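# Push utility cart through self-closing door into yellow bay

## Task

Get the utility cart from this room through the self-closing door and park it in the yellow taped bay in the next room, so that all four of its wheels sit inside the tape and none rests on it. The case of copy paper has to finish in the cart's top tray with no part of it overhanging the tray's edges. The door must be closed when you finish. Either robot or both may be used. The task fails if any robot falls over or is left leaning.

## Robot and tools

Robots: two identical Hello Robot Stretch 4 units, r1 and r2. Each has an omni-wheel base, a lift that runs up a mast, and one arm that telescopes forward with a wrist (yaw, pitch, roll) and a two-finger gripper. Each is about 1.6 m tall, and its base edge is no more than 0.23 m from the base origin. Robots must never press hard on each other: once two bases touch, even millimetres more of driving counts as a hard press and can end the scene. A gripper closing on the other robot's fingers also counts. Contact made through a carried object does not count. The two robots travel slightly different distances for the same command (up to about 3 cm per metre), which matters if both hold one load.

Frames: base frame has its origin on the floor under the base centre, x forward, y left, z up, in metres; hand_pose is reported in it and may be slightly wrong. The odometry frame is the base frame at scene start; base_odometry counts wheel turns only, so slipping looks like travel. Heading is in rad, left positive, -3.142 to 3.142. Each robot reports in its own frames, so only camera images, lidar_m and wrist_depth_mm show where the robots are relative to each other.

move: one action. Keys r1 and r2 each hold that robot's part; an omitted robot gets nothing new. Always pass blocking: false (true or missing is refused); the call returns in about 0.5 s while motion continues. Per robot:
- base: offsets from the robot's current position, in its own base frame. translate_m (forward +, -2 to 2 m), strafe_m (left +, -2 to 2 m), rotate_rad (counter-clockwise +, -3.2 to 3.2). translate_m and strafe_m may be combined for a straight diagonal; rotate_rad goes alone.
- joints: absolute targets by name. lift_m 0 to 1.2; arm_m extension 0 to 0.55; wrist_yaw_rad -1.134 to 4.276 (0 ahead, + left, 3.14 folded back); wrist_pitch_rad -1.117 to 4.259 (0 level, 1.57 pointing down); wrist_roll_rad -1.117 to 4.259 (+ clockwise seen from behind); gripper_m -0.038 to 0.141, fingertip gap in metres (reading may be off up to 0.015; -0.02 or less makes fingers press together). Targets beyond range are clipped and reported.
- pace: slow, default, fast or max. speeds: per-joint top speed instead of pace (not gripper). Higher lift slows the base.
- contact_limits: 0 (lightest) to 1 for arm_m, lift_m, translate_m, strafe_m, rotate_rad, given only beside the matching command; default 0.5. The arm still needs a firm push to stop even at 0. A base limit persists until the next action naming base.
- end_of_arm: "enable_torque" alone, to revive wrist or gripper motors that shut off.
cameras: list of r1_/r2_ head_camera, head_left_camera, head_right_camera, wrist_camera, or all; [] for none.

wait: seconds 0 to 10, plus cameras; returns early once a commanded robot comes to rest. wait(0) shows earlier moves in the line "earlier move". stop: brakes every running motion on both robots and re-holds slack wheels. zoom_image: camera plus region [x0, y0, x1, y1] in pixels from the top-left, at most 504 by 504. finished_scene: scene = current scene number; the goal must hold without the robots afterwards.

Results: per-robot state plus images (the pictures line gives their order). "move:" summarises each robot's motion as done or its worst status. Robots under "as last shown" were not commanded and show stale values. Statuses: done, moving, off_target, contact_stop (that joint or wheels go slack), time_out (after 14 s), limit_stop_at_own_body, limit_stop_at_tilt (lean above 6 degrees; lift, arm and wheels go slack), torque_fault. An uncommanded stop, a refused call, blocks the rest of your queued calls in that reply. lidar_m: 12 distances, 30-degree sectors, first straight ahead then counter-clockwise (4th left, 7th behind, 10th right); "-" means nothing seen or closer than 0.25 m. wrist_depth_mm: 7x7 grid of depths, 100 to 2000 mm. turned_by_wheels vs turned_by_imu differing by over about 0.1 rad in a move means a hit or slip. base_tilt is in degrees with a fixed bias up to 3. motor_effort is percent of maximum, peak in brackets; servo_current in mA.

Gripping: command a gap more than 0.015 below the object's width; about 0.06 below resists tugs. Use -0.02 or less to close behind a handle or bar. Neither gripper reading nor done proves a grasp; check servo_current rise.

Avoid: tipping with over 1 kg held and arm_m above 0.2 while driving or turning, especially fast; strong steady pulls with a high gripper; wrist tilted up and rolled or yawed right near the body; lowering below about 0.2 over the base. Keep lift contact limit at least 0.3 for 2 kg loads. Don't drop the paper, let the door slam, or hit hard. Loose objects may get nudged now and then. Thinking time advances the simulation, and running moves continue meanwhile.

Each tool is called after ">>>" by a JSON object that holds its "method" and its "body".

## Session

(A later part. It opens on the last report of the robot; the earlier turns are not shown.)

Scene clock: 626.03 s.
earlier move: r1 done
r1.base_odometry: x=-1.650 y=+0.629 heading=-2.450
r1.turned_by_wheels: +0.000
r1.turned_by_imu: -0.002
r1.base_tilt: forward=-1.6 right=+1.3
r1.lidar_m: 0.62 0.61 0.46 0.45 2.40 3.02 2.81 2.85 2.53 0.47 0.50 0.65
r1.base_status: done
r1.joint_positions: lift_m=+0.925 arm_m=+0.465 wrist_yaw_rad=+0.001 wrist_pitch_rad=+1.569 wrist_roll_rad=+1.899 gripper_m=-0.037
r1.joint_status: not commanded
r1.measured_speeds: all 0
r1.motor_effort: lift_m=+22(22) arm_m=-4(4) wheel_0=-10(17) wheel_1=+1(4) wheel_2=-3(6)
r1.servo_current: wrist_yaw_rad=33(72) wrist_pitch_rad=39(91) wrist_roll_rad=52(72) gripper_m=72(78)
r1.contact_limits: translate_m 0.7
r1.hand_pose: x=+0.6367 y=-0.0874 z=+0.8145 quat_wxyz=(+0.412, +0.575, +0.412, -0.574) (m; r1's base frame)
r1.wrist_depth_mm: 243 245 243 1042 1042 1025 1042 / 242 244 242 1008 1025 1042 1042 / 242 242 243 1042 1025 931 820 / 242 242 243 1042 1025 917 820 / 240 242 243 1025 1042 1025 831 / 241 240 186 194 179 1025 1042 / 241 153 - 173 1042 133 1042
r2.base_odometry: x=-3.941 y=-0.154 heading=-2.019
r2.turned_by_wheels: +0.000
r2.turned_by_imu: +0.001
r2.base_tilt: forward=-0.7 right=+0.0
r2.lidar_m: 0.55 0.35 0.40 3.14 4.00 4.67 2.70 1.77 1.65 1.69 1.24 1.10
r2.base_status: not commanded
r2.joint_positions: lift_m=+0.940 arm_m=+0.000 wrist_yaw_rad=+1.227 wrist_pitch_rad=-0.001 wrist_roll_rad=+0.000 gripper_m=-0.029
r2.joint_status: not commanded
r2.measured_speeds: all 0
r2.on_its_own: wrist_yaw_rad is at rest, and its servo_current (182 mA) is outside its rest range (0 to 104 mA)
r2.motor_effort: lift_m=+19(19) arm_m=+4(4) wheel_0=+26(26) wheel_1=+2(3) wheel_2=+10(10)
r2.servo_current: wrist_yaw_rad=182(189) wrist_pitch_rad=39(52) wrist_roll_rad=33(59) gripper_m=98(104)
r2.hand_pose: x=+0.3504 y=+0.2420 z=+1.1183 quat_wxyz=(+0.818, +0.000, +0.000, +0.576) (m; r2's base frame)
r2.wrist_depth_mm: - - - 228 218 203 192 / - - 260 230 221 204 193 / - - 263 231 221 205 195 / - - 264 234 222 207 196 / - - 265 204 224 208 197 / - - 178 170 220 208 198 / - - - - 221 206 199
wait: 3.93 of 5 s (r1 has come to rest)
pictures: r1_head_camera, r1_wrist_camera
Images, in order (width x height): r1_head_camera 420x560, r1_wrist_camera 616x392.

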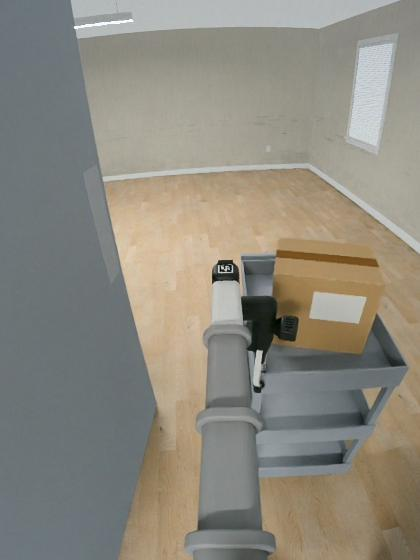

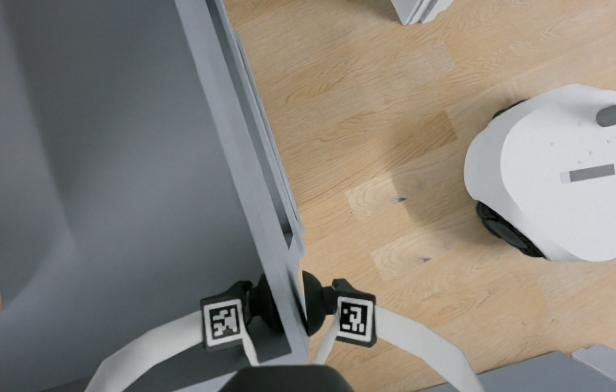

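>>> {"method": "move", "body": {"blocking": false, "r1": {"joints":{"gripper_m":0.08}}, "cameras": []}}

>>> {"method": "wait", "body": {"seconds": 1.2, "cameras": []}}

>>> {"method": "move", "body": {"blocking": false, "r1": {"joints":{"lift_m":1.19}}, "cameras": []}}

>>> {"method": "wait", "body": {"seconds": 3, "cameras": []}}

>>> {"method": "move", "body": {"blocking": false, "r1": {"base":{"translate_m":0.12},"joints":{"wrist_roll_rad":0.1},"pace":"slow"}, "cameras": []}}

>>> {"method": "wait", "body": {"seconds": 4, "cameras": ["r1_wrist_camera","r1_head_left_camera"]}}

Scene clock: 646.83 s.
move: r1 moving
r1.base_odometry: x=-1.650 y=+0.629 heading=-2.450
r1.turned_by_wheels: +0.000
r1.turned_by_imu: +0.000
r1.base_tilt: forward=-1.6 right=+1.3
r1.lidar_m: 0.62 0.62 0.47 0.46 2.38 3.00 2.80 2.85 2.55 0.46 0.50 0.65
r1.base_status: not commanded
r1.joint_positions: lift_m=+0.925 arm_m=+0.465 wrist_yaw_rad=+0.001 wrist_pitch_rad=+1.569 wrist_roll_rad=+1.899 gripper_m=-0.012
r1.joint_status: gripper_m moving
r1.measured_speeds: all 0
r1.motor_effort: lift_m=+22(22) arm_m=-4(4) wheel_0=-10(11) wheel_1=+1(1) wheel_2=-3(3)
r1.servo_current: wrist_yaw_rad=26(59) wrist_pitch_rad=46(46) wrist_roll_rad=52(52) gripper_m=46(65)
r1.contact_limits: translate_m 0.7
r1.hand_pose: x=+0.6367 y=-0.0874 z=+0.8146 quat_wxyz=(+0.412, +0.575, +0.412, -0.574) (m; r1's base frame)
r1.wrist_depth_mm: 244 244 243 1025 1060 1042 1042 / 243 244 244 1025 1042 1042 1042 / 243 243 244 1042 1025 931 831 / 241 243 243 1042 1025 917 820 / 242 242 244 1025 1025 1025 842 / 243 242 199 197 183 1042 1042 / 242 154 - 174 180 1042 1025
r2.base_odometry: x=-3.941 y=-0.154 heading=-2.019
r2.turned_by_wheels: +0.000
r2.turned_by_imu: +0.000
r2.base_tilt: forward=-0.7 right=+0.0
r2.lidar_m: 0.53 0.35 0.39 3.14 3.98 4.69 2.70 1.79 1.65 1.69 1.21 1.12
r2.base_status: not commanded
r2.joint_positions: lift_m=+0.940 arm_m=+0.000 wrist_yaw_rad=+1.227 wrist_pitch_rad=-0.001 wrist_roll_rad=+0.000 gripper_m=-0.029
r2.joint_status: not commanded
r2.measured_speeds: all 0
r2.motor_effort: lift_m=+19(19) arm_m=+4(4) wheel_0=+25(26) wheel_1=+3(3) wheel_2=+10(10)
r2.servo_current: wrist_yaw_rad=163(182) wrist_pitch_rad=39(46) wrist_roll_rad=52(65) gripper_m=104(104)
r2.hand_pose: x=+0.3504 y=+0.2420 z=+1.1183 quat_wxyz=(+0.818, +0.000, +0.000, +0.576) (m; r2's base frame)
r2.wrist_depth_mm: - - - 229 219 203 193 / - - 260 230 220 204 194 / - - 263 231 222 206 195 / - - 264 233 223 206 196 / - - 266 204 223 208 196 / - - 178 171 220 209 197 / - - - - 222 207 198
pictures: none
No camera images: "cameras" was empty.

Scene clock: 648.03 s.
earlier move: r1 moving
r1.base_odometry: x=-1.650 y=+0.629 heading=-2.449
r1.turned_by_wheels: +0.000
r1.turned_by_imu: +0.000
r1.base_tilt: forward=-1.6 right=+1.3
r1.lidar_m: 0.60 0.60 0.47 0.46 2.38 3.01 2.80 2.84 2.53 0.48 0.50 0.63
r1.base_status: not commanded
r1.joint_positions: lift_m=+0.925 arm_m=+0.465 wrist_yaw_rad=+0.001 wrist_pitch_rad=+1.569 wrist_roll_rad=+1.899 gripper_m=+0.080
r1.joint_status: gripper_m moving
r1.measured_speeds: all 0
r1.motor_effort: lift_m=+22(22) arm_m=-4(4) wheel_0=-5(11) wheel_1=+1(1) wheel_2=-3(3)
r1.servo_current: wrist_yaw_rad=46(72) wrist_pitch_rad=39(52) wrist_roll_rad=39(65) gripper_m=52(91)
r1.contact_limits: translate_m 0.7
r1.hand_pose: x=+0.6366 y=-0.0874 z=+0.8146 quat_wxyz=(+0.412, +0.575, +0.412, -0.574) (m; r1's base frame)
r1.wrist_depth_mm: 241 242 1025 1042 1025 1025 1042 / 242 241 260 1025 1042 1042 831 / 242 242 224 1025 1008 878 831 / 240 242 242 1008 1042 931 831 / 241 241 242 1025 1042 1042 1025 / 240 241 198 259 195 1042 1025 / 241 241 - 143 1025 1025 -
r2.base_odometry: x=-3.941 y=-0.154 heading=-2.019
r2.turned_by_wheels: +0.000
r2.turned_by_imu: +0.000
r2.base_tilt: forward=-0.7 right=+0.0
r2.lidar_m: 0.56 0.36 0.41 3.14 3.96 4.66 2.73 1.78 1.64 1.68 1.21 1.11
r2.base_status: not commanded
r2.joint_positions: lift_m=+0.940 arm_m=+0.000 wrist_yaw_rad=+1.227 wrist_pitch_rad=-0.001 wrist_roll_rad=+0.000 gripper_m=-0.029
r2.joint_status: not commanded
r2.measured_speeds: all 0
r2.on_its_own: wrist_yaw_rad is at rest, and its servo_current (176 mA) is outside its rest range (0 to 104 mA)
r2.motor_effort: lift_m=+19(19) arm_m=+4(4) wheel_0=+25(26) wheel_1=+2(3) wheel_2=+10(10)
r2.servo_current: wrist_yaw_rad=176(189) wrist_pitch_rad=39(46) wrist_roll_rad=46(65) gripper_m=91(104)
r2.hand_pose: x=+0.3504 y=+0.2420 z=+1.1183 quat_wxyz=(+0.818, +0.000, +0.000, +0.576) (m; r2's base frame)
r2.wrist_depth_mm: - - - 229 219 203 193 / - - 259 231 221 204 194 / - - 262 232 221 206 195 / - - 265 233 221 206 196 / - - 264 204 224 207 196 / - - 178 170 220 209 198 / - - - - 221 206 198
wait: 1.20 s; no rest
pictures: none
No camera images: "cameras" was empty.

Scene clock: 648.53 s.
earlier move: r1 done
move: r1 moving
r1.base_odometry: x=-1.650 y=+0.629 heading=-2.449
r1.turned_by_wheels: +0.000
r1.turned_by_imu: +0.000
r1.base_tilt: forward=-1.6 right=+1.3
r1.lidar_m: 0.62 0.62 0.47 0.45 2.40 3.01 2.80 2.84 2.53 0.48 0.48 0.63
r1.base_status: not commanded
r1.joint_positions: lift_m=+0.963 arm_m=+0.465 wrist_yaw_rad=+0.001 wrist_pitch_rad=+1.569 wrist_roll_rad=+1.899 gripper_m=+0.080
r1.joint_status: lift_m moving; the others done
r1.measured_speeds: translate_m=+0.000 strafe_m=+0.000 rotate_rad=+0.000 lift_m=+0.146 arm_m=+0.000 wrist_yaw_rad=+0.000 wrist_pitch_rad=+0.000 wrist_roll_rad=+0.000
r1.motor_effort: lift_m=+26(27) arm_m=-4(4) wheel_0=-5(6) wheel_1=+1(1) wheel_2=-3(3)
r1.servo_current: wrist_yaw_rad=46(65) wrist_pitch_rad=46(46) wrist_roll_rad=52(59) gripper_m=39(46)
r1.contact_limits: translate_m 0.7
r1.hand_pose: x=+0.6366 y=-0.0874 z=+0.8524 quat_wxyz=(+0.412, +0.575, +0.412, -0.574) (m; r1's base frame)
r1.wrist_depth_mm: 272 272 1042 1078 1042 1060 1078 / 271 271 272 1042 1060 1060 866 / 272 272 271 1060 1098 866 878 / 271 272 272 1060 1060 931 854 / 270 271 273 1042 1060 1078 1060 / 271 270 211 1078 195 1078 1078 / 270 165 1078 151 1078 - -
r2.base_odometry: x=-3.941 y=-0.154 heading=-2.019
r2.turned_by_wheels: +0.000
r2.turned_by_imu: +0.000
r2.base_tilt: forward=-0.7 right=+0.0
r2.lidar_m: 0.55 0.36 0.42 3.16 3.96 4.69 2.72 1.74 1.65 1.70 1.22 1.12
r2.base_status: not commanded
r2.joint_positions: lift_m=+0.940 arm_m=+0.000 wrist_yaw_rad=+1.227 wrist_pitch_rad=-0.001 wrist_roll_rad=+0.000 gripper_m=-0.029
r2.joint_status: not commanded
r2.measured_speeds: all 0
r2.motor_effort: lift_m=+19(19) arm_m=+4(4) wheel_0=+25(26) wheel_1=+2(3) wheel_2=+10(10)
r2.servo_current: wrist_yaw_rad=182(189) wrist_pitch_rad=39(46) wrist_roll_rad=46(52) gripper_m=91(98)
r2.hand_pose: x=+0.3504 y=+0.2420 z=+1.1183 quat_wxyz=(+0.818, +0.000, +0.000, +0.576) (m; r2's base frame)
r2.wrist_depth_mm: - - - 228 219 203 193 / - - 262 231 220 204 194 / - - 263 231 221 205 195 / - - 264 233 222 207 196 / - - 266 204 224 208 197 / - - 178 170 220 208 197 / - - - - 221 207 198
pictures: none
No camera images: "cameras" was empty.

Scene clock: 650.20 s.
earlier move: r1 done
r1.base_odometry: x=-1.650 y=+0.629 heading=-2.449
r1.turned_by_wheels: +0.000
r1.turned_by_imu: +0.000
r1.base_tilt: forward=-1.5 right=+1.3
r1.lidar_m: 0.61 0.62 0.46 0.44 2.40 3.03 2.84 2.84 2.55 0.48 0.51 0.65
r1.base_status: not commanded
r1.joint_positions: lift_m=+1.190 arm_m=+0.465 wrist_yaw_rad=+0.001 wrist_pitch_rad=+1.569 wrist_roll_rad=+1.899 gripper_m=+0.080
r1.joint_status: all done
r1.measured_speeds: all 0
r1.motor_effort: lift_m=+24(27) arm_m=-4(4) wheel_0=-5(6) wheel_1=+0(1) wheel_2=-3(3)
r1.servo_current: wrist_yaw_rad=52(65) wrist_pitch_rad=39(46) wrist_roll_rad=72(78) gripper_m=39(52)
r1.contact_limits: translate_m 0.7
r1.hand_pose: x=+0.6366 y=-0.0874 z=+1.0793 quat_wxyz=(+0.412, +0.575, +0.412, -0.574) (m; r1's base frame)
r1.wrist_depth_mm: 362 500 1281 1308 1308 1281 1308 / 347 504 504 1281 1281 1281 1281 / 336 500 504 1281 1281 1098 1078 / 324 484 504 1255 1308 1078 1098 / 312 459 504 1308 1255 1281 1308 / 504 504 200 1281 196 1308 1308 / 1281 1281 1255 151 - - -
r2.base_odometry: x=-3.941 y=-0.154 heading=-2.019
r2.turned_by_wheels: +0.000
r2.turned_by_imu: +0.000
r2.base_tilt: forward=-0.7 right=+0.0
r2.lidar_m: 0.56 0.36 0.44 3.12 3.97 4.68 2.71 1.79 1.64 1.68 1.21 1.10
r2.base_status: not commanded
r2.joint_positions: lift_m=+0.940 arm_m=+0.000 wrist_yaw_rad=+1.227 wrist_pitch_rad=-0.001 wrist_roll_rad=+0.000 gripper_m=-0.029
r2.joint_status: not commanded
r2.measured_speeds: all 0
r2.on_its_own: wrist_yaw_rad is at rest, and its servo_current (163 mA) is outside its rest range (0 to 104 mA)
r2.motor_effort: lift_m=+19(19) arm_m=+3(4) wheel_0=+25(26) wheel_1=+2(3) wheel_2=+10(10)
r2.servo_current: wrist_yaw_rad=163(189) wrist_pitch_rad=39(46) wrist_roll_rad=39(59) gripper_m=91(104)
r2.hand_pose: x=+0.3504 y=+0.2420 z=+1.1183 quat_wxyz=(+0.818, +0.000, +0.000, +0.576) (m; r2's base frame)
r2.wrist_depth_mm: - - - 229 219 203 192 / - - 262 231 220 204 193 / - - 262 231 222 205 195 / - - 263 232 221 206 196 / - - 265 204 224 208 198 / - - 178 170 220 209 198 / - - - - 221 207 198
wait: 1.67 of 3 s (r1 has come to rest)
pictures: none
No camera images: "cameras" was empty.

Scene clock: 650.70 s.
move: r1 moving
r1.base_odometry: x=-1.660 y=+0.621 heading=-2.449
r1.turned_by_wheels: +0.000
r1.turned_by_imu: +0.000
r1.base_tilt: forward=-1.6 right=+1.2
r1.lidar_m: 0.60 0.61 0.46 0.46 2.39 3.01 2.87 2.87 2.55 0.48 0.50 0.64
r1.base_status: translate_m moving
r1.joint_positions: lift_m=+1.190 arm_m=+0.465 wrist_yaw_rad=+0.001 wrist_pitch_rad=+1.569 wrist_roll_rad=+1.494 gripper_m=+0.080
r1.joint_status: wrist_roll_rad moving
r1.measured_speeds: translate_m=+0.048 strafe_m=+0.000 rotate_rad=+0.001 lift_m=+0.000 arm_m=+0.000 wrist_yaw_rad=+0.000 wrist_pitch_rad=+0.000 wrist_roll_rad=-1.720
r1.motor_effort: lift_m=+24(24) arm_m=-4(4) wheel_0=+6(6) wheel_1=+4(5) wheel_2=-5(7)
r1.servo_current: wrist_yaw_rad=39(59) wrist_pitch_rad=39(39) wrist_roll_rad=78(104) gripper_m=39(52)
r1.hand_pose: x=+0.6366 y=-0.0874 z=+1.0793 quat_wxyz=(+0.520, +0.480, +0.519, -0.479) (m; r1's base frame)
r1.wrist_depth_mm: 247 375 500 1308 1281 960 1308 / 256 373 504 1281 1308 1281 1308 / 266 389 500 1281 1308 1308 1281 / 277 436 508 1281 1281 1078 1098 / 504 504 504 1281 1308 1098 1098 / 1281 1281 200 1281 195 1281 1281 / 1281 1308 1255 151 1308 1281 1308
r2.base_odometry: x=-3.941 y=-0.154 heading=-2.019
r2.turned_by_wheels: +0.000
r2.turned_by_imu: +0.000
r2.base_tilt: forward=-0.7 right=+0.0
r2.lidar_m: 0.56 0.33 0.42 3.16 3.93 4.67 2.73 1.78 1.65 1.67 1.22 1.11
r2.base_status: not commanded
r2.joint_positions: lift_m=+0.940 arm_m=+0.000 wrist_yaw_rad=+1.227 wrist_pitch_rad=-0.001 wrist_roll_rad=+0.000 gripper_m=-0.029
r2.joint_status: not commanded
r2.measured_speeds: all 0
r2.motor_effort: lift_m=+19(19) arm_m=+4(4) wheel_0=+25(26) wheel_1=+3(3) wheel_2=+10(10)
r2.servo_current: wrist_yaw_rad=169(182) wrist_pitch_rad=39(46) wrist_roll_rad=39(52) gripper_m=91(98)
r2.hand_pose: x=+0.3504 y=+0.2420 z=+1.1183 quat_wxyz=(+0.818, +0.000, +0.000, +0.576) (m; r2's base frame)
r2.wrist_depth_mm: - - - 228 219 202 192 / - - 260 230 220 204 193 / - - 263 231 221 205 195 / - - 264 232 223 206 196 / - - 265 204 224 207 197 / - - 178 170 220 209 198 / - - - - 223 207 198
pictures: none
No camera images: "cameras" was empty.

Scene clock: 652.67 s.
earlier move: r1 done
r1.base_odometry: x=-1.742 y=+0.553 heading=-2.449
r1.turned_by_wheels: +0.000
r1.turned_by_imu: +0.000
r1.base_tilt: forward=-1.6 right=+1.3
r1.lidar_m: 0.49 0.61 0.45 0.44 0.51 3.04 2.98 2.99 2.56 0.45 0.72 0.52
r1.base_status: done
r1.joint_positions: lift_m=+1.190 arm_m=+0.465 wrist_yaw_rad=+0.001 wrist_pitch_rad=+1.569 wrist_roll_rad=+0.102 gripper_m=+0.080
r1.joint_status: all done
r1.measured_speeds: all 0
r1.motor_effort: lift_m=+24(24) arm_m=-4(4) wheel_0=+4(6) wheel_1=+3(7) wheel_2=-1(7)
r1.servo_current: wrist_yaw_rad=46(72) wrist_pitch_rad=39(59) wrist_roll_rad=46(104) gripper_m=33(52)
r1.hand_pose: x=+0.6366 y=-0.0874 z=+1.0793 quat_wxyz=(+0.707, +0.036, +0.706, -0.036) (m; r1's base frame)
r1.wrist_depth_mm: 1255 1308 1308 500 227 226 226 / 1308 1281 1281 500 228 228 228 / - 1281 1281 508 228 228 228 / - 1281 1281 508 504 508 504 / - 1281 1308 508 504 504 508 / - - 200 508 195 500 488 / - 164 1336 143 1281 - -
r2.base_odometry: x=-3.941 y=-0.154 heading=-2.019
r2.turned_by_wheels: +0.000
r2.turned_by_imu: +0.000
r2.base_tilt: forward=-0.7 right=+0.0
r2.lidar_m: 0.53 0.33 0.40 3.15 3.95 4.67 2.72 1.80 1.65 1.69 1.22 1.12
r2.base_status: not commanded
r2.joint_positions: lift_m=+0.940 arm_m=+0.000 wrist_yaw_rad=+1.227 wrist_pitch_rad=-0.001 wrist_roll_rad=+0.000 gripper_m=-0.029
r2.joint_status: not commanded
r2.measured_speeds: all 0
r2.on_its_own: wrist_yaw_rad is at rest, and its servo_current (176 mA) is outside its rest range (0 to 104 mA)
r2.motor_effort: lift_m=+19(19) arm_m=+4(4) wheel_0=+25(26) wheel_1=+2(3) wheel_2=+9(10)
r2.servo_current: wrist_yaw_rad=176(182) wrist_pitch_rad=46(46) wrist_roll_rad=46(65) gripper_m=98(104)
r2.hand_pose: x=+0.3504 y=+0.2420 z=+1.1183 quat_wxyz=(+0.818, +0.000, +0.000, +0.576) (m; r2's base frame)
r2.wrist_depth_mm: - - - 229 219 203 192 / - - 262 231 220 204 193 / - - 262 232 221 206 194 / - - 265 234 222 206 196 / - - 265 204 224 207 197 / - - 178 170 220 208 198 / - - - - 222 208 198
wait: 1.97 of 4 s (r1 has come to rest)
pictures: r1_head_left_camera, r1_wrist_camera
Images, in order (width x height): r1_head_left_camera 420x672, r1_wrist_camera 616x392.

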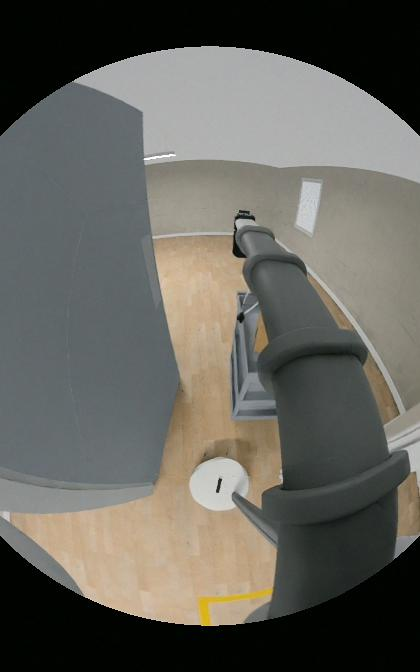

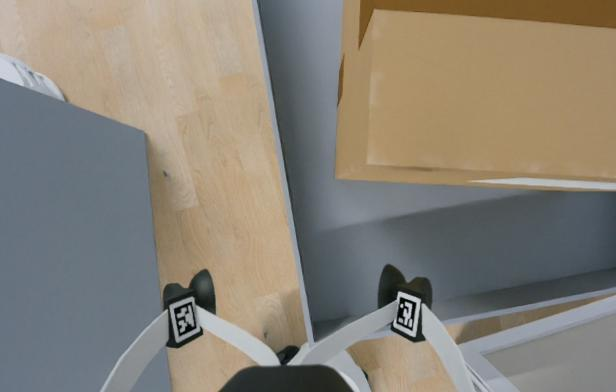

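>>> {"method": "move", "body": {"blocking": false, "r1": {"base":{"strafe_m":0.01},"joints":{"lift_m":0.925,"wrist_roll_rad":-0.05},"contact_limits":{"lift_m":0.2}}, "cameras": []}}

>>> {"method": "wait", "body": {"seconds": 3, "cameras": ["r1_wrist_camera"]}}

>>> {"method": "move", "body": {"blocking": false, "r1": {"joints":{"gripper_m":-0.038}}, "cameras": []}}

>>> {"method": "wait", "body": {"seconds": 1.5, "cameras": ["r1_wrist_camera"]}}

Scene clock: 665.57 s.
move: r1 moving
r1.base_odometry: x=-1.736 y=+0.545 heading=-2.449
r1.turned_by_wheels: +0.000
r1.turned_by_imu: +0.000
r1.base_tilt: forward=-1.6 right=+1.2
r1.lidar_m: 0.49 0.60 0.45 0.43 0.49 3.07 2.95 2.97 2.56 0.48 0.69 0.51
r1.base_status: strafe_m moving
r1.joint_positions: lift_m=+1.152 arm_m=+0.465 wrist_yaw_rad=+0.001 wrist_pitch_rad=+1.569 wrist_roll_rad=-0.048 gripper_m=+0.080
r1.joint_status: lift_m moving; wrist_roll_rad moving
r1.measured_speeds: translate_m=+0.000 strafe_m=+0.000 rotate_rad=+0.000 lift_m=-0.146 arm_m=+0.000 wrist_yaw_rad=+0.000 wrist_pitch_rad=+0.000 wrist_roll_rad=-0.001
r1.motor_effort: lift_m=+11(25) arm_m=-4(4) wheel_0=-2(8) wheel_1=-1(9) wheel_2=+0(2)
r1.servo_current: wrist_yaw_rad=59(65) wrist_pitch_rad=39(46) wrist_roll_rad=46(72) gripper_m=46(46)
r1.contact_limits: lift_m 0.2
r1.hand_pose: x=+0.6366 y=-0.0874 z=+1.0423 quat_wxyz=(+0.708, -0.017, +0.706, +0.017) (m; r1's base frame)
r1.wrist_depth_mm: 1205 1255 1255 469 404 194 - / - 1255 1255 469 322 195 194 / - 1281 1281 469 268 195 195 / - 1255 1255 1255 469 253 195 / - 1255 1255 1281 469 473 473 / - 1205 200 473 195 480 477 / - 165 1255 151 436 424 418
r2.base_odometry: x=-3.941 y=-0.154 heading=-2.019
r2.turned_by_wheels: +0.000
r2.turned_by_imu: +0.000
r2.base_tilt: forward=-0.6 right=+0.0
r2.lidar_m: 0.56 0.34 0.42 3.12 3.97 4.68 2.70 1.80 1.64 1.66 1.22 1.13
r2.base_status: not commanded
r2.joint_positions: lift_m=+0.940 arm_m=+0.000 wrist_yaw_rad=+1.227 wrist_pitch_rad=-0.001 wrist_roll_rad=+0.000 gripper_m=-0.029
r2.joint_status: not commanded
r2.measured_speeds: all 0
r2.motor_effort: lift_m=+19(19) arm_m=+4(4) wheel_0=+25(25) wheel_1=+3(3) wheel_2=+10(10)
r2.servo_current: wrist_yaw_rad=182(182) wrist_pitch_rad=39(46) wrist_roll_rad=39(46) gripper_m=98(104)
r2.hand_pose: x=+0.3504 y=+0.2420 z=+1.1183 quat_wxyz=(+0.818, +0.000, +0.000, +0.576) (m; r2's base frame)
r2.wrist_depth_mm: - - - 229 220 204 193 / - - 260 230 220 204 193 / - - 262 230 221 206 195 / - - 264 233 222 206 196 / - - 264 204 224 207 196 / - - 178 170 220 208 197 / - - - - 222 207 199
pictures: none
No camera images: "cameras" was empty.

Scene clock: 667.23 s.
earlier move: r1 done
r1.base_odometry: x=-1.736 y=+0.545 heading=-2.449
r1.turned_by_wheels: +0.000
r1.turned_by_imu: +0.000
r1.base_tilt: forward=-1.6 right=+1.3
r1.lidar_m: 0.51 0.62 0.43 0.41 0.49 3.03 2.93 2.96 2.57 0.46 0.69 0.53
r1.base_status: done
r1.joint_positions: lift_m=+0.926 arm_m=+0.465 wrist_yaw_rad=+0.001 wrist_pitch_rad=+1.569 wrist_roll_rad=-0.048 gripper_m=+0.080
r1.joint_status: all done
r1.measured_speeds: all 0
r1.motor_effort: lift_m=+12(25) arm_m=-4(4) wheel_0=-2(8) wheel_1=+0(9) wheel_2=+0(2)
r1.servo_current: wrist_yaw_rad=33(78) wrist_pitch_rad=46(52) wrist_roll_rad=39(72) gripper_m=46(52)
r1.contact_limits: lift_m 0.2
r1.hand_pose: x=+0.6366 y=-0.0874 z=+0.8154 quat_wxyz=(+0.708, -0.017, +0.706, +0.017) (m; r1's base frame)
r1.wrist_depth_mm: 1008 1025 1025 241 240 141 - / - 1025 1025 242 240 143 - / - 1025 1025 242 241 122 - / - 1060 1042 242 242 241 242 / - 1025 1042 243 242 242 242 / - 1025 211 244 190 243 243 / - 991 1042 143 243 244 245
r2.base_odometry: x=-3.941 y=-0.154 heading=-2.019
r2.turned_by_wheels: +0.000
r2.turned_by_imu: +0.000
r2.base_tilt: forward=-0.7 right=+0.0
r2.lidar_m: 0.54 0.34 0.42 3.14 3.93 4.67 2.69 1.78 1.66 1.69 1.23 1.12
r2.base_status: not commanded
r2.joint_positions: lift_m=+0.940 arm_m=+0.000 wrist_yaw_rad=+1.227 wrist_pitch_rad=-0.001 wrist_roll_rad=+0.000 gripper_m=-0.029
r2.joint_status: not commanded
r2.measured_speeds: all 0
r2.on_its_own: wrist_yaw_rad is at rest, and its servo_current (182 mA) is outside its rest range (0 to 104 mA)
r2.motor_effort: lift_m=+18(19) arm_m=+4(4) wheel_0=+25(26) wheel_1=+2(3) wheel_2=+10(10)
r2.servo_current: wrist_yaw_rad=182(182) wrist_pitch_rad=46(46) wrist_roll_rad=39(59) gripper_m=91(104)
r2.hand_pose: x=+0.3504 y=+0.2420 z=+1.1183 quat_wxyz=(+0.818, +0.000, +0.000, +0.576) (m; r2's base frame)
r2.wrist_depth_mm: - - - 229 219 204 193 / - - 260 231 220 204 193 / - - 263 231 221 206 195 / - - 264 233 223 207 196 / - - 265 204 225 208 196 / - - 178 171 220 208 198 / - - - - 222 206 198
wait: 1.67 of 3 s (r1 has come to rest)
pictures: r1_wrist_camera
Images, in order (width x height): r1_wrist_camera 616x392.

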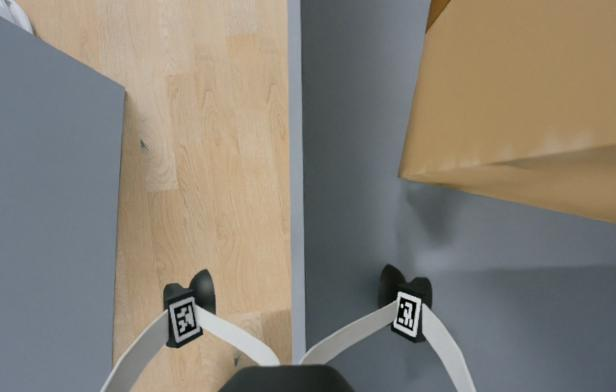

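Scene clock: 667.73 s.
move: r1 moving
r1.base_odometry: x=-1.736 y=+0.545 heading=-2.449
r1.turned_by_wheels: +0.000
r1.turned_by_imu: +0.000
r1.base_tilt: forward=-1.6 right=+1.3
r1.lidar_m: 0.50 0.61 0.44 0.42 0.48 3.05 2.92 2.97 2.58 0.49 0.73 0.52
r1.base_status: not commanded
r1.joint_positions: lift_m=+0.926 arm_m=+0.465 wrist_yaw_rad=+0.001 wrist_pitch_rad=+1.569 wrist_roll_rad=-0.048 gripper_m=+0.062
r1.joint_status: gripper_m moving
r1.measured_speeds: all 0
r1.motor_effort: lift_m=+12(12) arm_m=-4(4) wheel_0=-2(2) wheel_1=+0(0) wheel_2=+0(0)
r1.servo_current: wrist_yaw_rad=46(72) wrist_pitch_rad=39(52) wrist_roll_rad=39(65) gripper_m=91(91)
r1.contact_limits: lift_m 0.2
r1.hand_pose: x=+0.6366 y=-0.0874 z=+0.8154 quat_wxyz=(+0.708, -0.017, +0.706, +0.017) (m; r1's base frame)
r1.wrist_depth_mm: 1042 1008 1025 241 241 140 - / - 1025 1025 242 242 142 - / - 1025 1042 242 242 123 - / - 1025 1025 243 243 242 243 / - 1042 1025 242 243 243 243 / - 1060 192 244 193 243 243 / - 1008 1060 141 244 244 244
r2.base_odometry: x=-3.941 y=-0.154 heading=-2.019
r2.turned_by_wheels: +0.000
r2.turned_by_imu: +0.000
r2.base_tilt: forward=-0.7 right=+0.0
r2.lidar_m: 0.55 0.34 0.41 3.12 3.99 4.67 2.70 1.83 1.66 1.69 1.24 1.11
r2.base_status: not commanded
r2.joint_positions: lift_m=+0.940 arm_m=+0.000 wrist_yaw_rad=+1.227 wrist_pitch_rad=-0.001 wrist_roll_rad=+0.000 gripper_m=-0.029
r2.joint_status: not commanded
r2.measured_speeds: all 0
r2.motor_effort: lift_m=+19(19) arm_m=+4(4) wheel_0=+26(26) wheel_1=+3(3) wheel_2=+10(10)
r2.servo_current: wrist_yaw_rad=169(182) wrist_pitch_rad=39(46) wrist_roll_rad=46(59) gripper_m=98(104)
r2.hand_pose: x=+0.3504 y=+0.2420 z=+1.1183 quat_wxyz=(+0.818, +0.000, +0.000, +0.576) (m; r2's base frame)
r2.wrist_depth_mm: - - - 229 220 204 193 / - - 260 230 220 204 194 / - - 262 231 221 206 195 / - - 264 233 222 206 196 / - - 266 204 224 208 197 / - - 178 170 219 208 198 / - - - - 221 206 199
pictures: none
No camera images: "cameras" was empty.

Scene clock: 669.07 s.
earlier move: r1 done
r1.base_odometry: x=-1.736 y=+0.545 heading=-2.449
r1.turned_by_wheels: +0.000
r1.turned_by_imu: +0.000
r1.base_tilt: forward=-1.6 right=+1.3
r1.lidar_m: 0.48 0.59 0.44 0.41 0.50 3.02 2.93 2.97 2.56 0.46 0.72 0.51
r1.base_status: not commanded
r1.joint_positions: lift_m=+0.925 arm_m=+0.465 wrist_yaw_rad=+0.001 wrist_pitch_rad=+1.569 wrist_roll_rad=-0.048 gripper_m=-0.037
r1.joint_status: all done
r1.measured_speeds: all 0
r1.motor_effort: lift_m=+15(15) arm_m=-4(4) wheel_0=-2(3) wheel_1=+0(0) wheel_2=+0(0)
r1.servo_current: wrist_yaw_rad=39(72) wrist_pitch_rad=46(52) wrist_roll_rad=39(65) gripper_m=78(143)
r1.contact_limits: lift_m 0.2
r1.hand_pose: x=+0.6366 y=-0.0874 z=+0.8151 quat_wxyz=(+0.708, -0.017, +0.706, +0.017) (m; r1's base frame)
r1.wrist_depth_mm: 991 1008 1008 238 239 138 - / - 1042 1025 238 239 140 - / - 1008 1025 239 240 123 - / - 1025 1042 239 240 240 236 / - 1025 1025 240 241 240 241 / - 1060 208 198 241 241 241 / - 150 1025 165 241 241 241
r2.base_odometry: x=-3.941 y=-0.154 heading=-2.019
r2.turned_by_wheels: +0.000
r2.turned_by_imu: +0.000
r2.base_tilt: forward=-0.7 right=+0.0
r2.lidar_m: 0.54 0.35 0.40 3.13 3.97 4.69 2.73 1.77 1.65 1.69 1.24 1.12
r2.base_status: not commanded
r2.joint_positions: lift_m=+0.940 arm_m=+0.000 wrist_yaw_rad=+1.227 wrist_pitch_rad=-0.001 wrist_roll_rad=+0.000 gripper_m=-0.029
r2.joint_status: not commanded
r2.measured_speeds: all 0
r2.on_its_own: wrist_yaw_rad is at rest, and its servo_current (163 mA) is outside its rest range (0 to 104 mA)
r2.motor_effort: lift_m=+19(19) arm_m=+4(4) wheel_0=+25(26) wheel_1=+2(3) wheel_2=+9(10)
r2.servo_current: wrist_yaw_rad=163(182) wrist_pitch_rad=33(46) wrist_roll_rad=39(59) gripper_m=98(104)
r2.hand_pose: x=+0.3504 y=+0.2420 z=+1.1183 quat_wxyz=(+0.818, +0.000, +0.000, +0.576) (m; r2's base frame)
r2.wrist_depth_mm: - - - 229 219 203 193 / - - 258 230 220 204 194 / - - 262 232 221 206 195 / - - 264 232 223 206 196 / - - 266 204 224 208 197 / - - 179 170 220 208 197 / - - - - 221 206 198
wait: 1.33 of 1.5 s (r1 has come to rest)
pictures: r1_wrist_camera
Images, in order (width x height): r1_wrist_camera 616x392.

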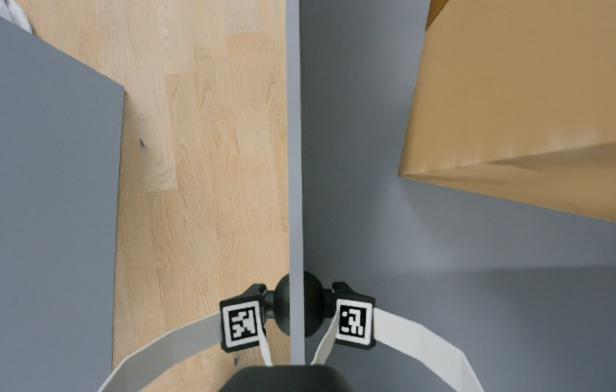

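>>> {"method": "move", "body": {"blocking": false, "r1": {"base":{"translate_m":-0.14,"strafe_m":0.14},"pace":"slow","contact_limits":{"translate_m":0.7}}, "cameras": []}}

>>> {"method": "wait", "body": {"seconds": 3.5, "cameras": ["r1_wrist_camera","r1_head_right_camera","r1_head_camera"]}}

Scene clock: 674.20 s.
move: r1 moving
r1.base_odometry: x=-1.723 y=+0.544 heading=-2.450
r1.turned_by_wheels: -0.001
r1.turned_by_imu: -0.001
r1.base_tilt: forward=-1.6 right=+1.3
r1.lidar_m: 0.52 0.57 0.43 0.42 0.49 3.04 2.92 2.97 2.57 0.48 0.74 0.54
r1.base_status: translate_m moving; strafe_m moving
r1.joint_positions: lift_m=+0.925 arm_m=+0.465 wrist_yaw_rad=+0.001 wrist_pitch_rad=+1.569 wrist_roll_rad=-0.048 gripper_m=-0.037
r1.joint_status: not commanded
r1.measured_speeds: translate_m=-0.035 strafe_m=+0.035 rotate_rad=-0.003 lift_m=+0.000 arm_m=+0.000 wrist_yaw_rad=+0.000 wrist_pitch_rad=-0.001 wrist_roll_rad=+0.000
r1.motor_effort: lift_m=+15(15) arm_m=-4(4) wheel_0=-12(12) wheel_1=+3(4) wheel_2=+1(5)
r1.servo_current: wrist_yaw_rad=26(52) wrist_pitch_rad=39(46) wrist_roll_rad=39(65) gripper_m=78(85)
r1.contact_limits: lift_m 0.2; translate_m 0.7
r1.hand_pose: x=+0.6366 y=-0.0874 z=+0.8151 quat_wxyz=(+0.708, -0.017, +0.706, +0.017) (m; r1's base frame)
r1.wrist_depth_mm: 1008 1025 1025 1042 241 167 - / - 1025 1025 1008 243 156 - / - 1025 1025 1025 242 133 - / - 1025 1025 1025 242 230 209 / - 1025 1008 1025 242 242 242 / - 1025 205 198 183 242 243 / - 1025 181 242 242 241 243
r2.base_odometry: x=-3.941 y=-0.154 heading=-2.019
r2.turned_by_wheels: +0.000
r2.turned_by_imu: +0.000
r2.base_tilt: forward=-0.7 right=+0.0
r2.lidar_m: 0.55 0.35 0.43 3.15 3.94 4.68 2.71 1.80 1.67 1.69 1.23 1.12
r2.base_status: not commanded
r2.joint_positions: lift_m=+0.940 arm_m=+0.000 wrist_yaw_rad=+1.227 wrist_pitch_rad=-0.001 wrist_roll_rad=+0.000 gripper_m=-0.029
r2.joint_status: not commanded
r2.measured_speeds: all 0
r2.motor_effort: lift_m=+19(19) arm_m=+4(4) wheel_0=+25(25) wheel_1=+2(3) wheel_2=+10(10)
r2.servo_current: wrist_yaw_rad=176(182) wrist_pitch_rad=33(46) wrist_roll_rad=39(52) gripper_m=98(104)
r2.hand_pose: x=+0.3504 y=+0.2420 z=+1.1183 quat_wxyz=(+0.818, +0.000, +0.000, +0.576) (m; r2's base frame)
r2.wrist_depth_mm: - - - 229 218 203 193 / - - 262 231 220 204 193 / - - 260 232 220 206 194 / - - 264 233 223 206 196 / - - 266 204 224 207 196 / - - 178 171 220 208 198 / - - - - 222 206 198
pictures: none
No camera images: "cameras" was empty.

Scene clock: 676.93 s.
earlier move: r1 done
r1.base_odometry: x=-1.539 y=+0.527 heading=-2.450
r1.turned_by_wheels: +0.000
r1.turned_by_imu: -0.002
r1.base_tilt: forward=-1.6 right=+1.3
r1.lidar_m: 0.51 0.44 0.31 0.33 2.23 2.85 2.79 2.84 2.71 0.63 0.65 0.50
r1.base_status: done
r1.joint_positions: lift_m=+0.925 arm_m=+0.465 wrist_yaw_rad=+0.000 wrist_pitch_rad=+1.575 wrist_roll_rad=-0.048 gripper_m=-0.037
r1.joint_status: not commanded
r1.measured_speeds: all 0
r1.motor_effort: lift_m=+15(15) arm_m=+3(4) wheel_0=-8(24) wheel_1=+0(5) wheel_2=-2(7)
r1.servo_current: wrist_yaw_rad=59(72) wrist_pitch_rad=52(52) wrist_roll_rad=46(65) gripper_m=72(85)
r1.contact_limits: lift_m 0.2; translate_m 0.7
r1.hand_pose: x=+0.6347 y=-0.0874 z=+0.8151 quat_wxyz=(+0.705, -0.017, +0.708, +0.017) (m; r1's base frame)
r1.wrist_depth_mm: 521 1025 1025 1008 238 207 - / 525 1025 1025 1025 239 186 - / 521 1042 1042 1042 241 159 - / 525 1008 1025 1025 241 191 - / 525 1025 1042 1025 243 243 243 / 525 1042 211 196 186 244 244 / 535 138 179 146 244 244 244
r2.base_odometry: x=-3.941 y=-0.154 heading=-2.019
r2.turned_by_wheels: +0.000
r2.turned_by_imu: +0.000
r2.base_tilt: forward=-0.7 right=+0.0
r2.lidar_m: 0.56 0.33 0.42 3.14 3.96 4.67 2.72 1.79 1.65 1.69 1.23 1.12
r2.base_status: not commanded
r2.joint_positions: lift_m=+0.940 arm_m=+0.000 wrist_yaw_rad=+1.227 wrist_pitch_rad=-0.001 wrist_roll_rad=+0.000 gripper_m=-0.029
r2.joint_status: not commanded
r2.measured_speeds: all 0
r2.on_its_own: wrist_yaw_rad is at rest, and its servo_current (182 mA) is outside its rest range (0 to 104 mA)
r2.motor_effort: lift_m=+19(19) arm_m=+4(4) wheel_0=+25(26) wheel_1=+3(3) wheel_2=+10(10)
r2.servo_current: wrist_yaw_rad=182(189) wrist_pitch_rad=39(46) wrist_roll_rad=59(59) gripper_m=98(104)
r2.hand_pose: x=+0.3504 y=+0.2420 z=+1.1183 quat_wxyz=(+0.818, +0.000, +0.000, +0.576) (m; r2's base frame)
r2.wrist_depth_mm: - - - 229 220 203 192 / - - 260 230 220 204 194 / - - 263 231 222 206 195 / - - 264 233 223 206 196 / - - 265 204 224 208 197 / - - 178 170 220 208 198 / - - - - 221 207 198
wait: 2.73 of 3.5 s (r1 has come to rest)
pictures: r1_head_camera, r1_head_right_camera, r1_wrist_camera
Images, in order (width x height): r1_head_camera 420x560, r1_head_right_camera 420x672, r1_wrist_camera 616x392.

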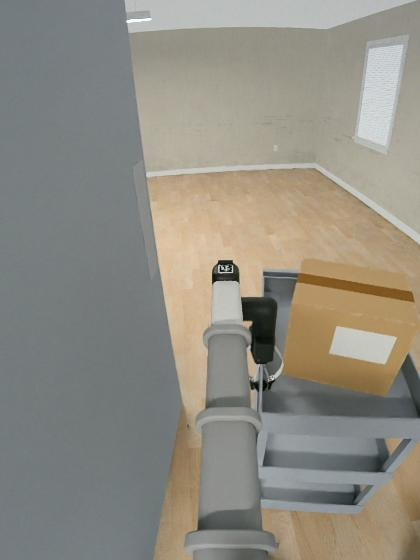

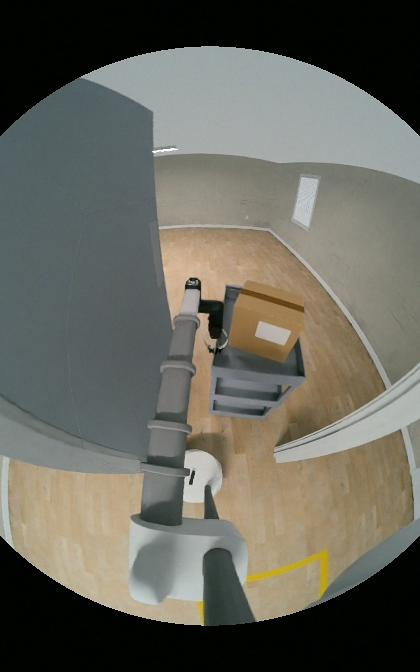

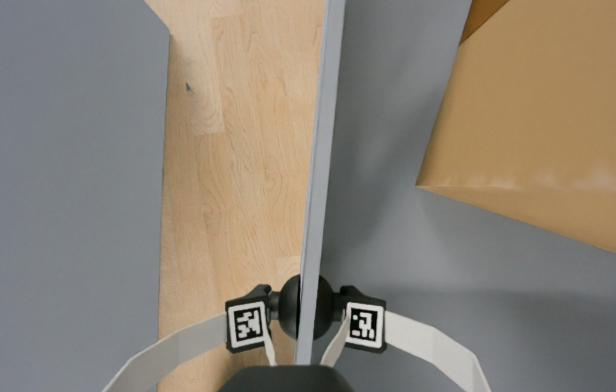

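>>> {"method": "move", "body": {"blocking": false, "r1": {"joints":{"gripper_m":0.08}}, "cameras": []}}

>>> {"method": "wait", "body": {"seconds": 1.2, "cameras": []}}

>>> {"method": "move", "body": {"blocking": false, "r1": {"joints":{"lift_m":1.19}}, "cameras": []}}

>>> {"method": "wait", "body": {"seconds": 3, "cameras": []}}

>>> {"method": "move", "body": {"blocking": false, "r1": {"base":{"translate_m":-0.12,"strafe_m":-0.2},"joints":{"wrist_roll_rad":1.66}}, "cameras": []}}

>>> {"method": "wait", "body": {"seconds": 3, "cameras": ["r1_wrist_camera"]}}

Scene clock: 694.33 s.
move: r1 moving
r1.base_odometry: x=-1.539 y=+0.527 heading=-2.450
r1.turned_by_wheels: +0.000
r1.turned_by_imu: +0.000
r1.base_tilt: forward=-1.6 right=+1.3
r1.lidar_m: 0.51 0.41 0.31 0.33 2.22 2.85 2.80 2.85 2.70 0.64 0.65 0.51
r1.base_status: not commanded
r1.joint_positions: lift_m=+0.925 arm_m=+0.465 wrist_yaw_rad=+0.000 wrist_pitch_rad=+1.575 wrist_roll_rad=-0.048 gripper_m=-0.012
r1.joint_status: gripper_m moving
r1.measured_speeds: all 0
r1.motor_effort: lift_m=+15(15) arm_m=+4(4) wheel_0=-7(8) wheel_1=+0(0) wheel_2=-2(2)
r1.servo_current: wrist_yaw_rad=52(59) wrist_pitch_rad=46(52) wrist_roll_rad=65(65) gripper_m=65(72)
r1.contact_limits: lift_m 0.2; translate_m 0.7
r1.hand_pose: x=+0.6347 y=-0.0874 z=+0.8151 quat_wxyz=(+0.705, -0.017, +0.708, +0.017) (m; r1's base frame)
r1.wrist_depth_mm: 517 1025 1042 1008 241 207 - / 535 1008 1025 1025 242 186 - / 517 1025 1042 1008 241 159 - / 521 1025 1025 1008 243 187 - / 525 1025 1042 1042 244 244 243 / 525 1042 1042 198 244 245 245 / 535 138 180 140 245 245 245
r2.base_odometry: x=-3.941 y=-0.154 heading=-2.019
r2.turned_by_wheels: +0.000
r2.turned_by_imu: +0.000
r2.base_tilt: forward=-0.7 right=+0.0
r2.lidar_m: 0.53 0.37 0.42 3.14 3.97 4.65 2.71 1.79 1.65 1.68 1.23 1.12
r2.base_status: not commanded
r2.joint_positions: lift_m=+0.940 arm_m=+0.000 wrist_yaw_rad=+1.227 wrist_pitch_rad=-0.001 wrist_roll_rad=+0.000 gripper_m=-0.029
r2.joint_status: not commanded
r2.measured_speeds: all 0
r2.motor_effort: lift_m=+19(19) arm_m=+4(4) wheel_0=+25(26) wheel_1=+2(3) wheel_2=+10(10)
r2.servo_current: wrist_yaw_rad=176(176) wrist_pitch_rad=39(52) wrist_roll_rad=33(59) gripper_m=98(98)
r2.hand_pose: x=+0.3504 y=+0.2420 z=+1.1183 quat_wxyz=(+0.818, +0.000, +0.000, +0.576) (m; r2's base frame)
r2.wrist_depth_mm: - - - 229 219 203 192 / - - 259 231 220 204 193 / - - 262 232 220 206 195 / - - 265 232 222 207 196 / - - 266 204 224 208 197 / - - 178 170 221 208 198 / - - - - 221 207 198
pictures: none
No camera images: "cameras" was empty.

Scene clock: 695.53 s.
earlier move: r1 moving
r1.base_odometry: x=-1.539 y=+0.527 heading=-2.449
r1.turned_by_wheels: +0.000
r1.turned_by_imu: +0.000
r1.base_tilt: forward=-1.6 right=+1.3
r1.lidar_m: 0.51 0.42 0.31 0.31 2.24 2.82 2.81 2.85 2.73 0.62 0.63 0.50
r1.base_status: not commanded
r1.joint_positions: lift_m=+0.925 arm_m=+0.465 wrist_yaw_rad=+0.000 wrist_pitch_rad=+1.573 wrist_roll_rad=-0.048 gripper_m=+0.080
r1.joint_status: gripper_m moving
r1.measured_speeds: all 0
r1.motor_effort: lift_m=+15(15) arm_m=+4(4) wheel_0=-4(8) wheel_1=+0(1) wheel_2=-1(2)
r1.servo_current: wrist_yaw_rad=46(72) wrist_pitch_rad=46(52) wrist_roll_rad=46(72) gripper_m=39(85)
r1.contact_limits: lift_m 0.2; translate_m 0.7
r1.hand_pose: x=+0.6353 y=-0.0874 z=+0.8151 quat_wxyz=(+0.706, -0.017, +0.708, +0.017) (m; r1's base frame)
r1.wrist_depth_mm: 508 - 1025 1025 240 227 - / 517 - 1042 1025 240 203 - / 530 1025 1042 1025 242 180 - / 517 1025 1025 1060 242 191 - / 521 1042 1060 1025 242 242 242 / 525 - 211 1025 190 243 243 / 525 164 1025 138 244 244 245
r2.base_odometry: x=-3.941 y=-0.154 heading=-2.019
r2.turned_by_wheels: +0.000
r2.turned_by_imu: +0.000
r2.base_tilt: forward=-0.7 right=+0.0
r2.lidar_m: 0.56 0.35 0.41 3.11 3.97 4.67 2.72 1.80 1.64 1.69 1.24 1.11
r2.base_status: not commanded
r2.joint_positions: lift_m=+0.940 arm_m=+0.000 wrist_yaw_rad=+1.227 wrist_pitch_rad=-0.001 wrist_roll_rad=+0.000 gripper_m=-0.029
r2.joint_status: not commanded
r2.measured_speeds: all 0
r2.on_its_own: wrist_yaw_rad is at rest, and its servo_current (176 mA) is outside its rest range (0 to 104 mA)
r2.motor_effort: lift_m=+19(19) arm_m=+4(4) wheel_0=+25(26) wheel_1=+3(3) wheel_2=+10(10)
r2.servo_current: wrist_yaw_rad=176(189) wrist_pitch_rad=39(52) wrist_roll_rad=46(59) gripper_m=98(98)
r2.hand_pose: x=+0.3504 y=+0.2420 z=+1.1183 quat_wxyz=(+0.818, +0.000, +0.000, +0.576) (m; r2's base frame)
r2.wrist_depth_mm: - - - 229 219 203 192 / - - 259 232 220 204 195 / - - 262 231 221 206 195 / - - 264 233 221 206 196 / - - 264 204 224 207 197 / - - 178 170 220 208 198 / - - - - 222 206 198
wait: 1.20 s; no rest
pictures: none
No camera images: "cameras" was empty.

Scene clock: 696.03 s.
earlier move: r1 done
move: r1 moving
r1.base_odometry: x=-1.539 y=+0.527 heading=-2.449
r1.turned_by_wheels: +0.000
r1.turned_by_imu: +0.000
r1.base_tilt: forward=-1.6 right=+1.3
r1.lidar_m: 0.49 0.43 0.31 0.32 2.24 2.85 2.79 2.83 2.72 0.64 0.61 0.48
r1.base_status: not commanded
r1.joint_positions: lift_m=+0.963 arm_m=+0.465 wrist_yaw_rad=+0.000 wrist_pitch_rad=+1.572 wrist_roll_rad=-0.048 gripper_m=+0.080
r1.joint_status: lift_m moving; the others done
r1.measured_speeds: translate_m=+0.000 strafe_m=+0.000 rotate_rad=+0.000 lift_m=+0.146 arm_m=+0.000 wrist_yaw_rad=+0.000 wrist_pitch_rad=+0.000 wrist_roll_rad=+0.000
r1.motor_effort: lift_m=+25(27) arm_m=+4(4) wheel_0=-4(4) wheel_1=+0(0) wheel_2=-1(1)
r1.servo_current: wrist_yaw_rad=59(65) wrist_pitch_rad=39(52) wrist_roll_rad=46(52) gripper_m=46(52)
r1.contact_limits: translate_m 0.7
r1.hand_pose: x=+0.6354 y=-0.0874 z=+0.8524 quat_wxyz=(+0.706, -0.017, +0.707, +0.017) (m; r1's base frame)
r1.wrist_depth_mm: 517 - 1060 1060 273 226 - / 521 - 1060 1060 273 202 - / 530 - 1060 1060 276 180 - / 517 - 1060 1042 276 190 - / 521 1078 1060 1078 276 277 277 / 521 - 211 1078 196 278 277 / 525 165 1078 143 278 278 276
r2.base_odometry: x=-3.941 y=-0.154 heading=-2.019
r2.turned_by_wheels: +0.000
r2.turned_by_imu: +0.000
r2.base_tilt: forward=-0.7 right=+0.0
r2.lidar_m: 0.54 0.36 0.42 3.11 3.97 4.66 2.71 1.79 1.66 1.69 1.21 1.10
r2.base_status: not commanded
r2.joint_positions: lift_m=+0.940 arm_m=+0.000 wrist_yaw_rad=+1.227 wrist_pitch_rad=-0.001 wrist_roll_rad=+0.000 gripper_m=-0.029
r2.joint_status: not commanded
r2.measured_speeds: all 0
r2.motor_effort: lift_m=+19(19) arm_m=+4(4) wheel_0=+25(26) wheel_1=+3(3) wheel_2=+10(10)
r2.servo_current: wrist_yaw_rad=176(182) wrist_pitch_rad=39(46) wrist_roll_rad=52(52) gripper_m=98(98)
r2.hand_pose: x=+0.3504 y=+0.2420 z=+1.1183 quat_wxyz=(+0.818, +0.000, +0.000, +0.576) (m; r2's base frame)
r2.wrist_depth_mm: - - - 228 219 202 192 / - - 262 230 220 205 193 / - - 263 231 220 206 195 / - - 265 233 222 206 196 / - - 265 204 224 208 196 / - - 178 170 220 208 198 / - - - - 221 206 198
pictures: none
No camera images: "cameras" was empty.

Scene clock: 697.70 s.
earlier move: r1 done
r1.base_odometry: x=-1.539 y=+0.527 heading=-2.449
r1.turned_by_wheels: +0.000
r1.turned_by_imu: +0.000
r1.base_tilt: forward=-1.6 right=+1.3
r1.lidar_m: 0.50 0.42 0.32 0.31 2.24 2.86 2.85 2.84 2.73 0.62 0.64 0.50
r1.base_status: not commanded
r1.joint_positions: lift_m=+1.190 arm_m=+0.465 wrist_yaw_rad=+0.000 wrist_pitch_rad=+1.572 wrist_roll_rad=-0.048 gripper_m=+0.080
r1.joint_status: all done
r1.measured_speeds: all 0
r1.motor_effort: lift_m=+24(28) arm_m=+4(4) wheel_0=-3(4) wheel_1=+0(1) wheel_2=-1(2)
r1.servo_current: wrist_yaw_rad=39(65) wrist_pitch_rad=46(52) wrist_roll_rad=52(65) gripper_m=39(52)
r1.contact_limits: translate_m 0.7
r1.hand_pose: x=+0.6354 y=-0.0874 z=+1.0794 quat_wxyz=(+0.706, -0.017, +0.707, +0.017) (m; r1's base frame)
r1.wrist_depth_mm: 517 - 1281 1281 504 267 - / 521 - 1281 1308 500 227 227 / 530 - 1255 1281 387 228 227 / 512 - 1281 1281 455 228 228 / 517 - 1308 759 508 512 504 / 521 - 200 504 195 504 508 / 521 149 1336 151 1308 508 480
r2.base_odometry: x=-3.941 y=-0.154 heading=-2.019
r2.turned_by_wheels: +0.000
r2.turned_by_imu: +0.000
r2.base_tilt: forward=-0.7 right=+0.0
r2.lidar_m: 0.57 0.34 0.41 3.14 3.97 4.67 2.69 1.78 1.64 1.67 1.22 1.13
r2.base_status: not commanded
r2.joint_positions: lift_m=+0.940 arm_m=+0.000 wrist_yaw_rad=+1.227 wrist_pitch_rad=-0.001 wrist_roll_rad=+0.000 gripper_m=-0.029
r2.joint_status: not commanded
r2.measured_speeds: all 0
r2.on_its_own: wrist_yaw_rad is at rest, and its servo_current (169 mA) is outside its rest range (0 to 104 mA)
r2.motor_effort: lift_m=+19(19) arm_m=+4(4) wheel_0=+25(26) wheel_1=+2(3) wheel_2=+9(10)
r2.servo_current: wrist_yaw_rad=169(182) wrist_pitch_rad=39(46) wrist_roll_rad=52(59) gripper_m=98(104)
r2.hand_pose: x=+0.3504 y=+0.2420 z=+1.1183 quat_wxyz=(+0.818, +0.000, +0.000, +0.576) (m; r2's base frame)
r2.wrist_depth_mm: - - - 229 218 203 193 / - - 262 231 220 204 194 / - - 263 232 221 206 195 / - - 264 234 222 206 196 / - - 266 204 224 208 197 / - - 178 170 220 208 198 / - - - - 222 206 198
wait: 1.67 of 3 s (r1 has come to rest)
pictures: none
No camera images: "cameras" was empty.

Scene clock: 698.20 s.
move: r1 moving
r1.base_odometry: x=-1.544 y=+0.558 heading=-2.449
r1.turned_by_wheels: +0.000
r1.turned_by_imu: +0.000
r1.base_tilt: forward=-1.6 right=+1.2
r1.lidar_m: 0.49 0.46 0.33 0.34 2.26 2.89 2.82 2.83 2.72 0.61 0.63 0.51
r1.base_status: translate_m moving; strafe_m moving
r1.joint_positions: lift_m=+1.190 arm_m=+0.465 wrist_yaw_rad=+0.000 wrist_pitch_rad=+1.572 wrist_roll_rad=+0.532 gripper_m=+0.080
r1.joint_status: wrist_roll_rad moving
r1.measured_speeds: translate_m=-0.062 strafe_m=-0.102 rotate_rad=+0.004 lift_m=+0.000 arm_m=+0.000 wrist_yaw_rad=+0.000 wrist_pitch_rad=+0.000 wrist_roll_rad=+1.819
r1.motor_effort: lift_m=+24(24) arm_m=+4(4) wheel_0=+6(8) wheel_1=-7(9) wheel_2=+5(7)
r1.servo_current: wrist_yaw_rad=52(65) wrist_pitch_rad=39(46) wrist_roll_rad=104(104) gripper_m=46(46)
r1.hand_pose: x=+0.6354 y=-0.0874 z=+1.0794 quat_wxyz=(+0.682, +0.186, +0.683, -0.186) (m; r1's base frame)
r1.wrist_depth_mm: 1281 1255 496 226 226 229 228 / 1281 1255 500 228 228 227 229 / - 1281 1255 439 373 508 504 / - 1308 1308 504 504 504 508 / - - 1308 504 508 504 960 / 544 - 199 1281 195 1281 1281 / 512 149 - 151 1078 1308 1281
r2.base_odometry: x=-3.941 y=-0.154 heading=-2.019
r2.turned_by_wheels: +0.000
r2.turned_by_imu: +0.000
r2.base_tilt: forward=-0.8 right=+0.0
r2.lidar_m: 0.54 0.33 0.41 3.13 3.95 4.65 2.73 1.79 1.63 1.69 1.22 1.13
r2.base_status: not commanded
r2.joint_positions: lift_m=+0.940 arm_m=+0.000 wrist_yaw_rad=+1.227 wrist_pitch_rad=-0.001 wrist_roll_rad=+0.000 gripper_m=-0.029
r2.joint_status: not commanded
r2.measured_speeds: all 0
r2.motor_effort: lift_m=+19(19) arm_m=+4(4) wheel_0=+25(26) wheel_1=+2(3) wheel_2=+9(10)
r2.servo_current: wrist_yaw_rad=169(189) wrist_pitch_rad=46(46) wrist_roll_rad=39(52) gripper_m=104(104)
r2.hand_pose: x=+0.3504 y=+0.2420 z=+1.1183 quat_wxyz=(+0.818, +0.000, +0.000, +0.576) (m; r2's base frame)
r2.wrist_depth_mm: - - - 228 220 204 192 / - - 259 230 220 204 194 / - - 263 231 221 206 195 / - - 264 233 223 206 196 / - - 266 204 225 208 197 / - - 178 171 220 208 196 / - - - - 222 206 198
pictures: none
No camera images: "cameras" was empty.

Scene clock: 699.93 s.
earlier move: r1 done
r1.base_odometry: x=-1.574 y=+0.757 heading=-2.449
r1.turned_by_wheels: +0.000
r1.turned_by_imu: -0.001
r1.base_tilt: forward=-1.6 right=+1.3
r1.lidar_m: 0.58 0.70 0.53 0.53 2.42 2.83 2.67 2.73 2.53 1.10 0.49 0.60
r1.base_status: done
r1.joint_positions: lift_m=+1.190 arm_m=+0.465 wrist_yaw_rad=+0.000 wrist_pitch_rad=+1.572 wrist_roll_rad=+1.658 gripper_m=+0.080
r1.joint_status: all done
r1.measured_speeds: all 0
r1.motor_effort: lift_m=+23(24) arm_m=+4(4) wheel_0=+1(8) wheel_1=-1(10) wheel_2=+2(7)
r1.servo_current: wrist_yaw_rad=39(65) wrist_pitch_rad=39(46) wrist_roll_rad=65(104) gripper_m=46(46)
r1.hand_pose: x=+0.6354 y=-0.0874 z=+1.0794 quat_wxyz=(+0.477, +0.521, +0.478, -0.522) (m; r1's base frame)
r1.wrist_depth_mm: 226 244 496 1255 1138 1281 1308 / 227 245 504 504 1308 1281 1308 / 226 256 504 508 1308 1281 1281 / 226 273 504 504 1308 1098 1098 / 226 294 500 508 1281 1078 1118 / 226 287 212 504 195 1308 1308 / 227 266 508 143 1281 1308 1308
r2.base_odometry: x=-3.941 y=-0.154 heading=-2.019
r2.turned_by_wheels: +0.000
r2.turned_by_imu: +0.000
r2.base_tilt: forward=-0.7 right=+0.0
r2.lidar_m: 0.56 0.36 0.41 3.13 3.97 4.64 2.67 1.81 1.65 1.67 1.21 1.11
r2.base_status: not commanded
r2.joint_positions: lift_m=+0.940 arm_m=+0.000 wrist_yaw_rad=+1.227 wrist_pitch_rad=-0.001 wrist_roll_rad=+0.000 gripper_m=-0.029
r2.joint_status: not commanded
r2.measured_speeds: all 0
r2.on_its_own: wrist_yaw_rad is at rest, and its servo_current (169 mA) is outside its rest range (0 to 104 mA)
r2.motor_effort: lift_m=+19(19) arm_m=+4(4) wheel_0=+25(26) wheel_1=+2(3) wheel_2=+9(10)
r2.servo_current: wrist_yaw_rad=169(189) wrist_pitch_rad=33(46) wrist_roll_rad=52(65) gripper_m=91(104)
r2.hand_pose: x=+0.3504 y=+0.2420 z=+1.1183 quat_wxyz=(+0.818, +0.000, +0.000, +0.576) (m; r2's base frame)
r2.wrist_depth_mm: - - - 229 218 204 193 / - - 262 230 220 204 194 / - - 263 230 221 206 195 / - - 265 233 222 206 196 / - - 266 204 224 207 196 / - - 179 170 220 209 198 / - - - - 222 207 198
wait: 1.73 of 3 s (r1 has come to rest)
pictures: r1_wrist_camera
Images, in order (width x height): r1_wrist_camera 616x392.

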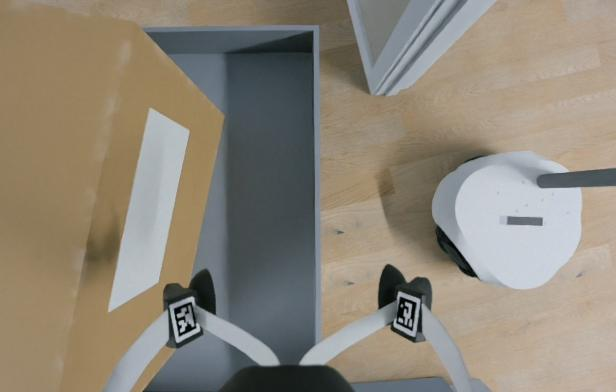

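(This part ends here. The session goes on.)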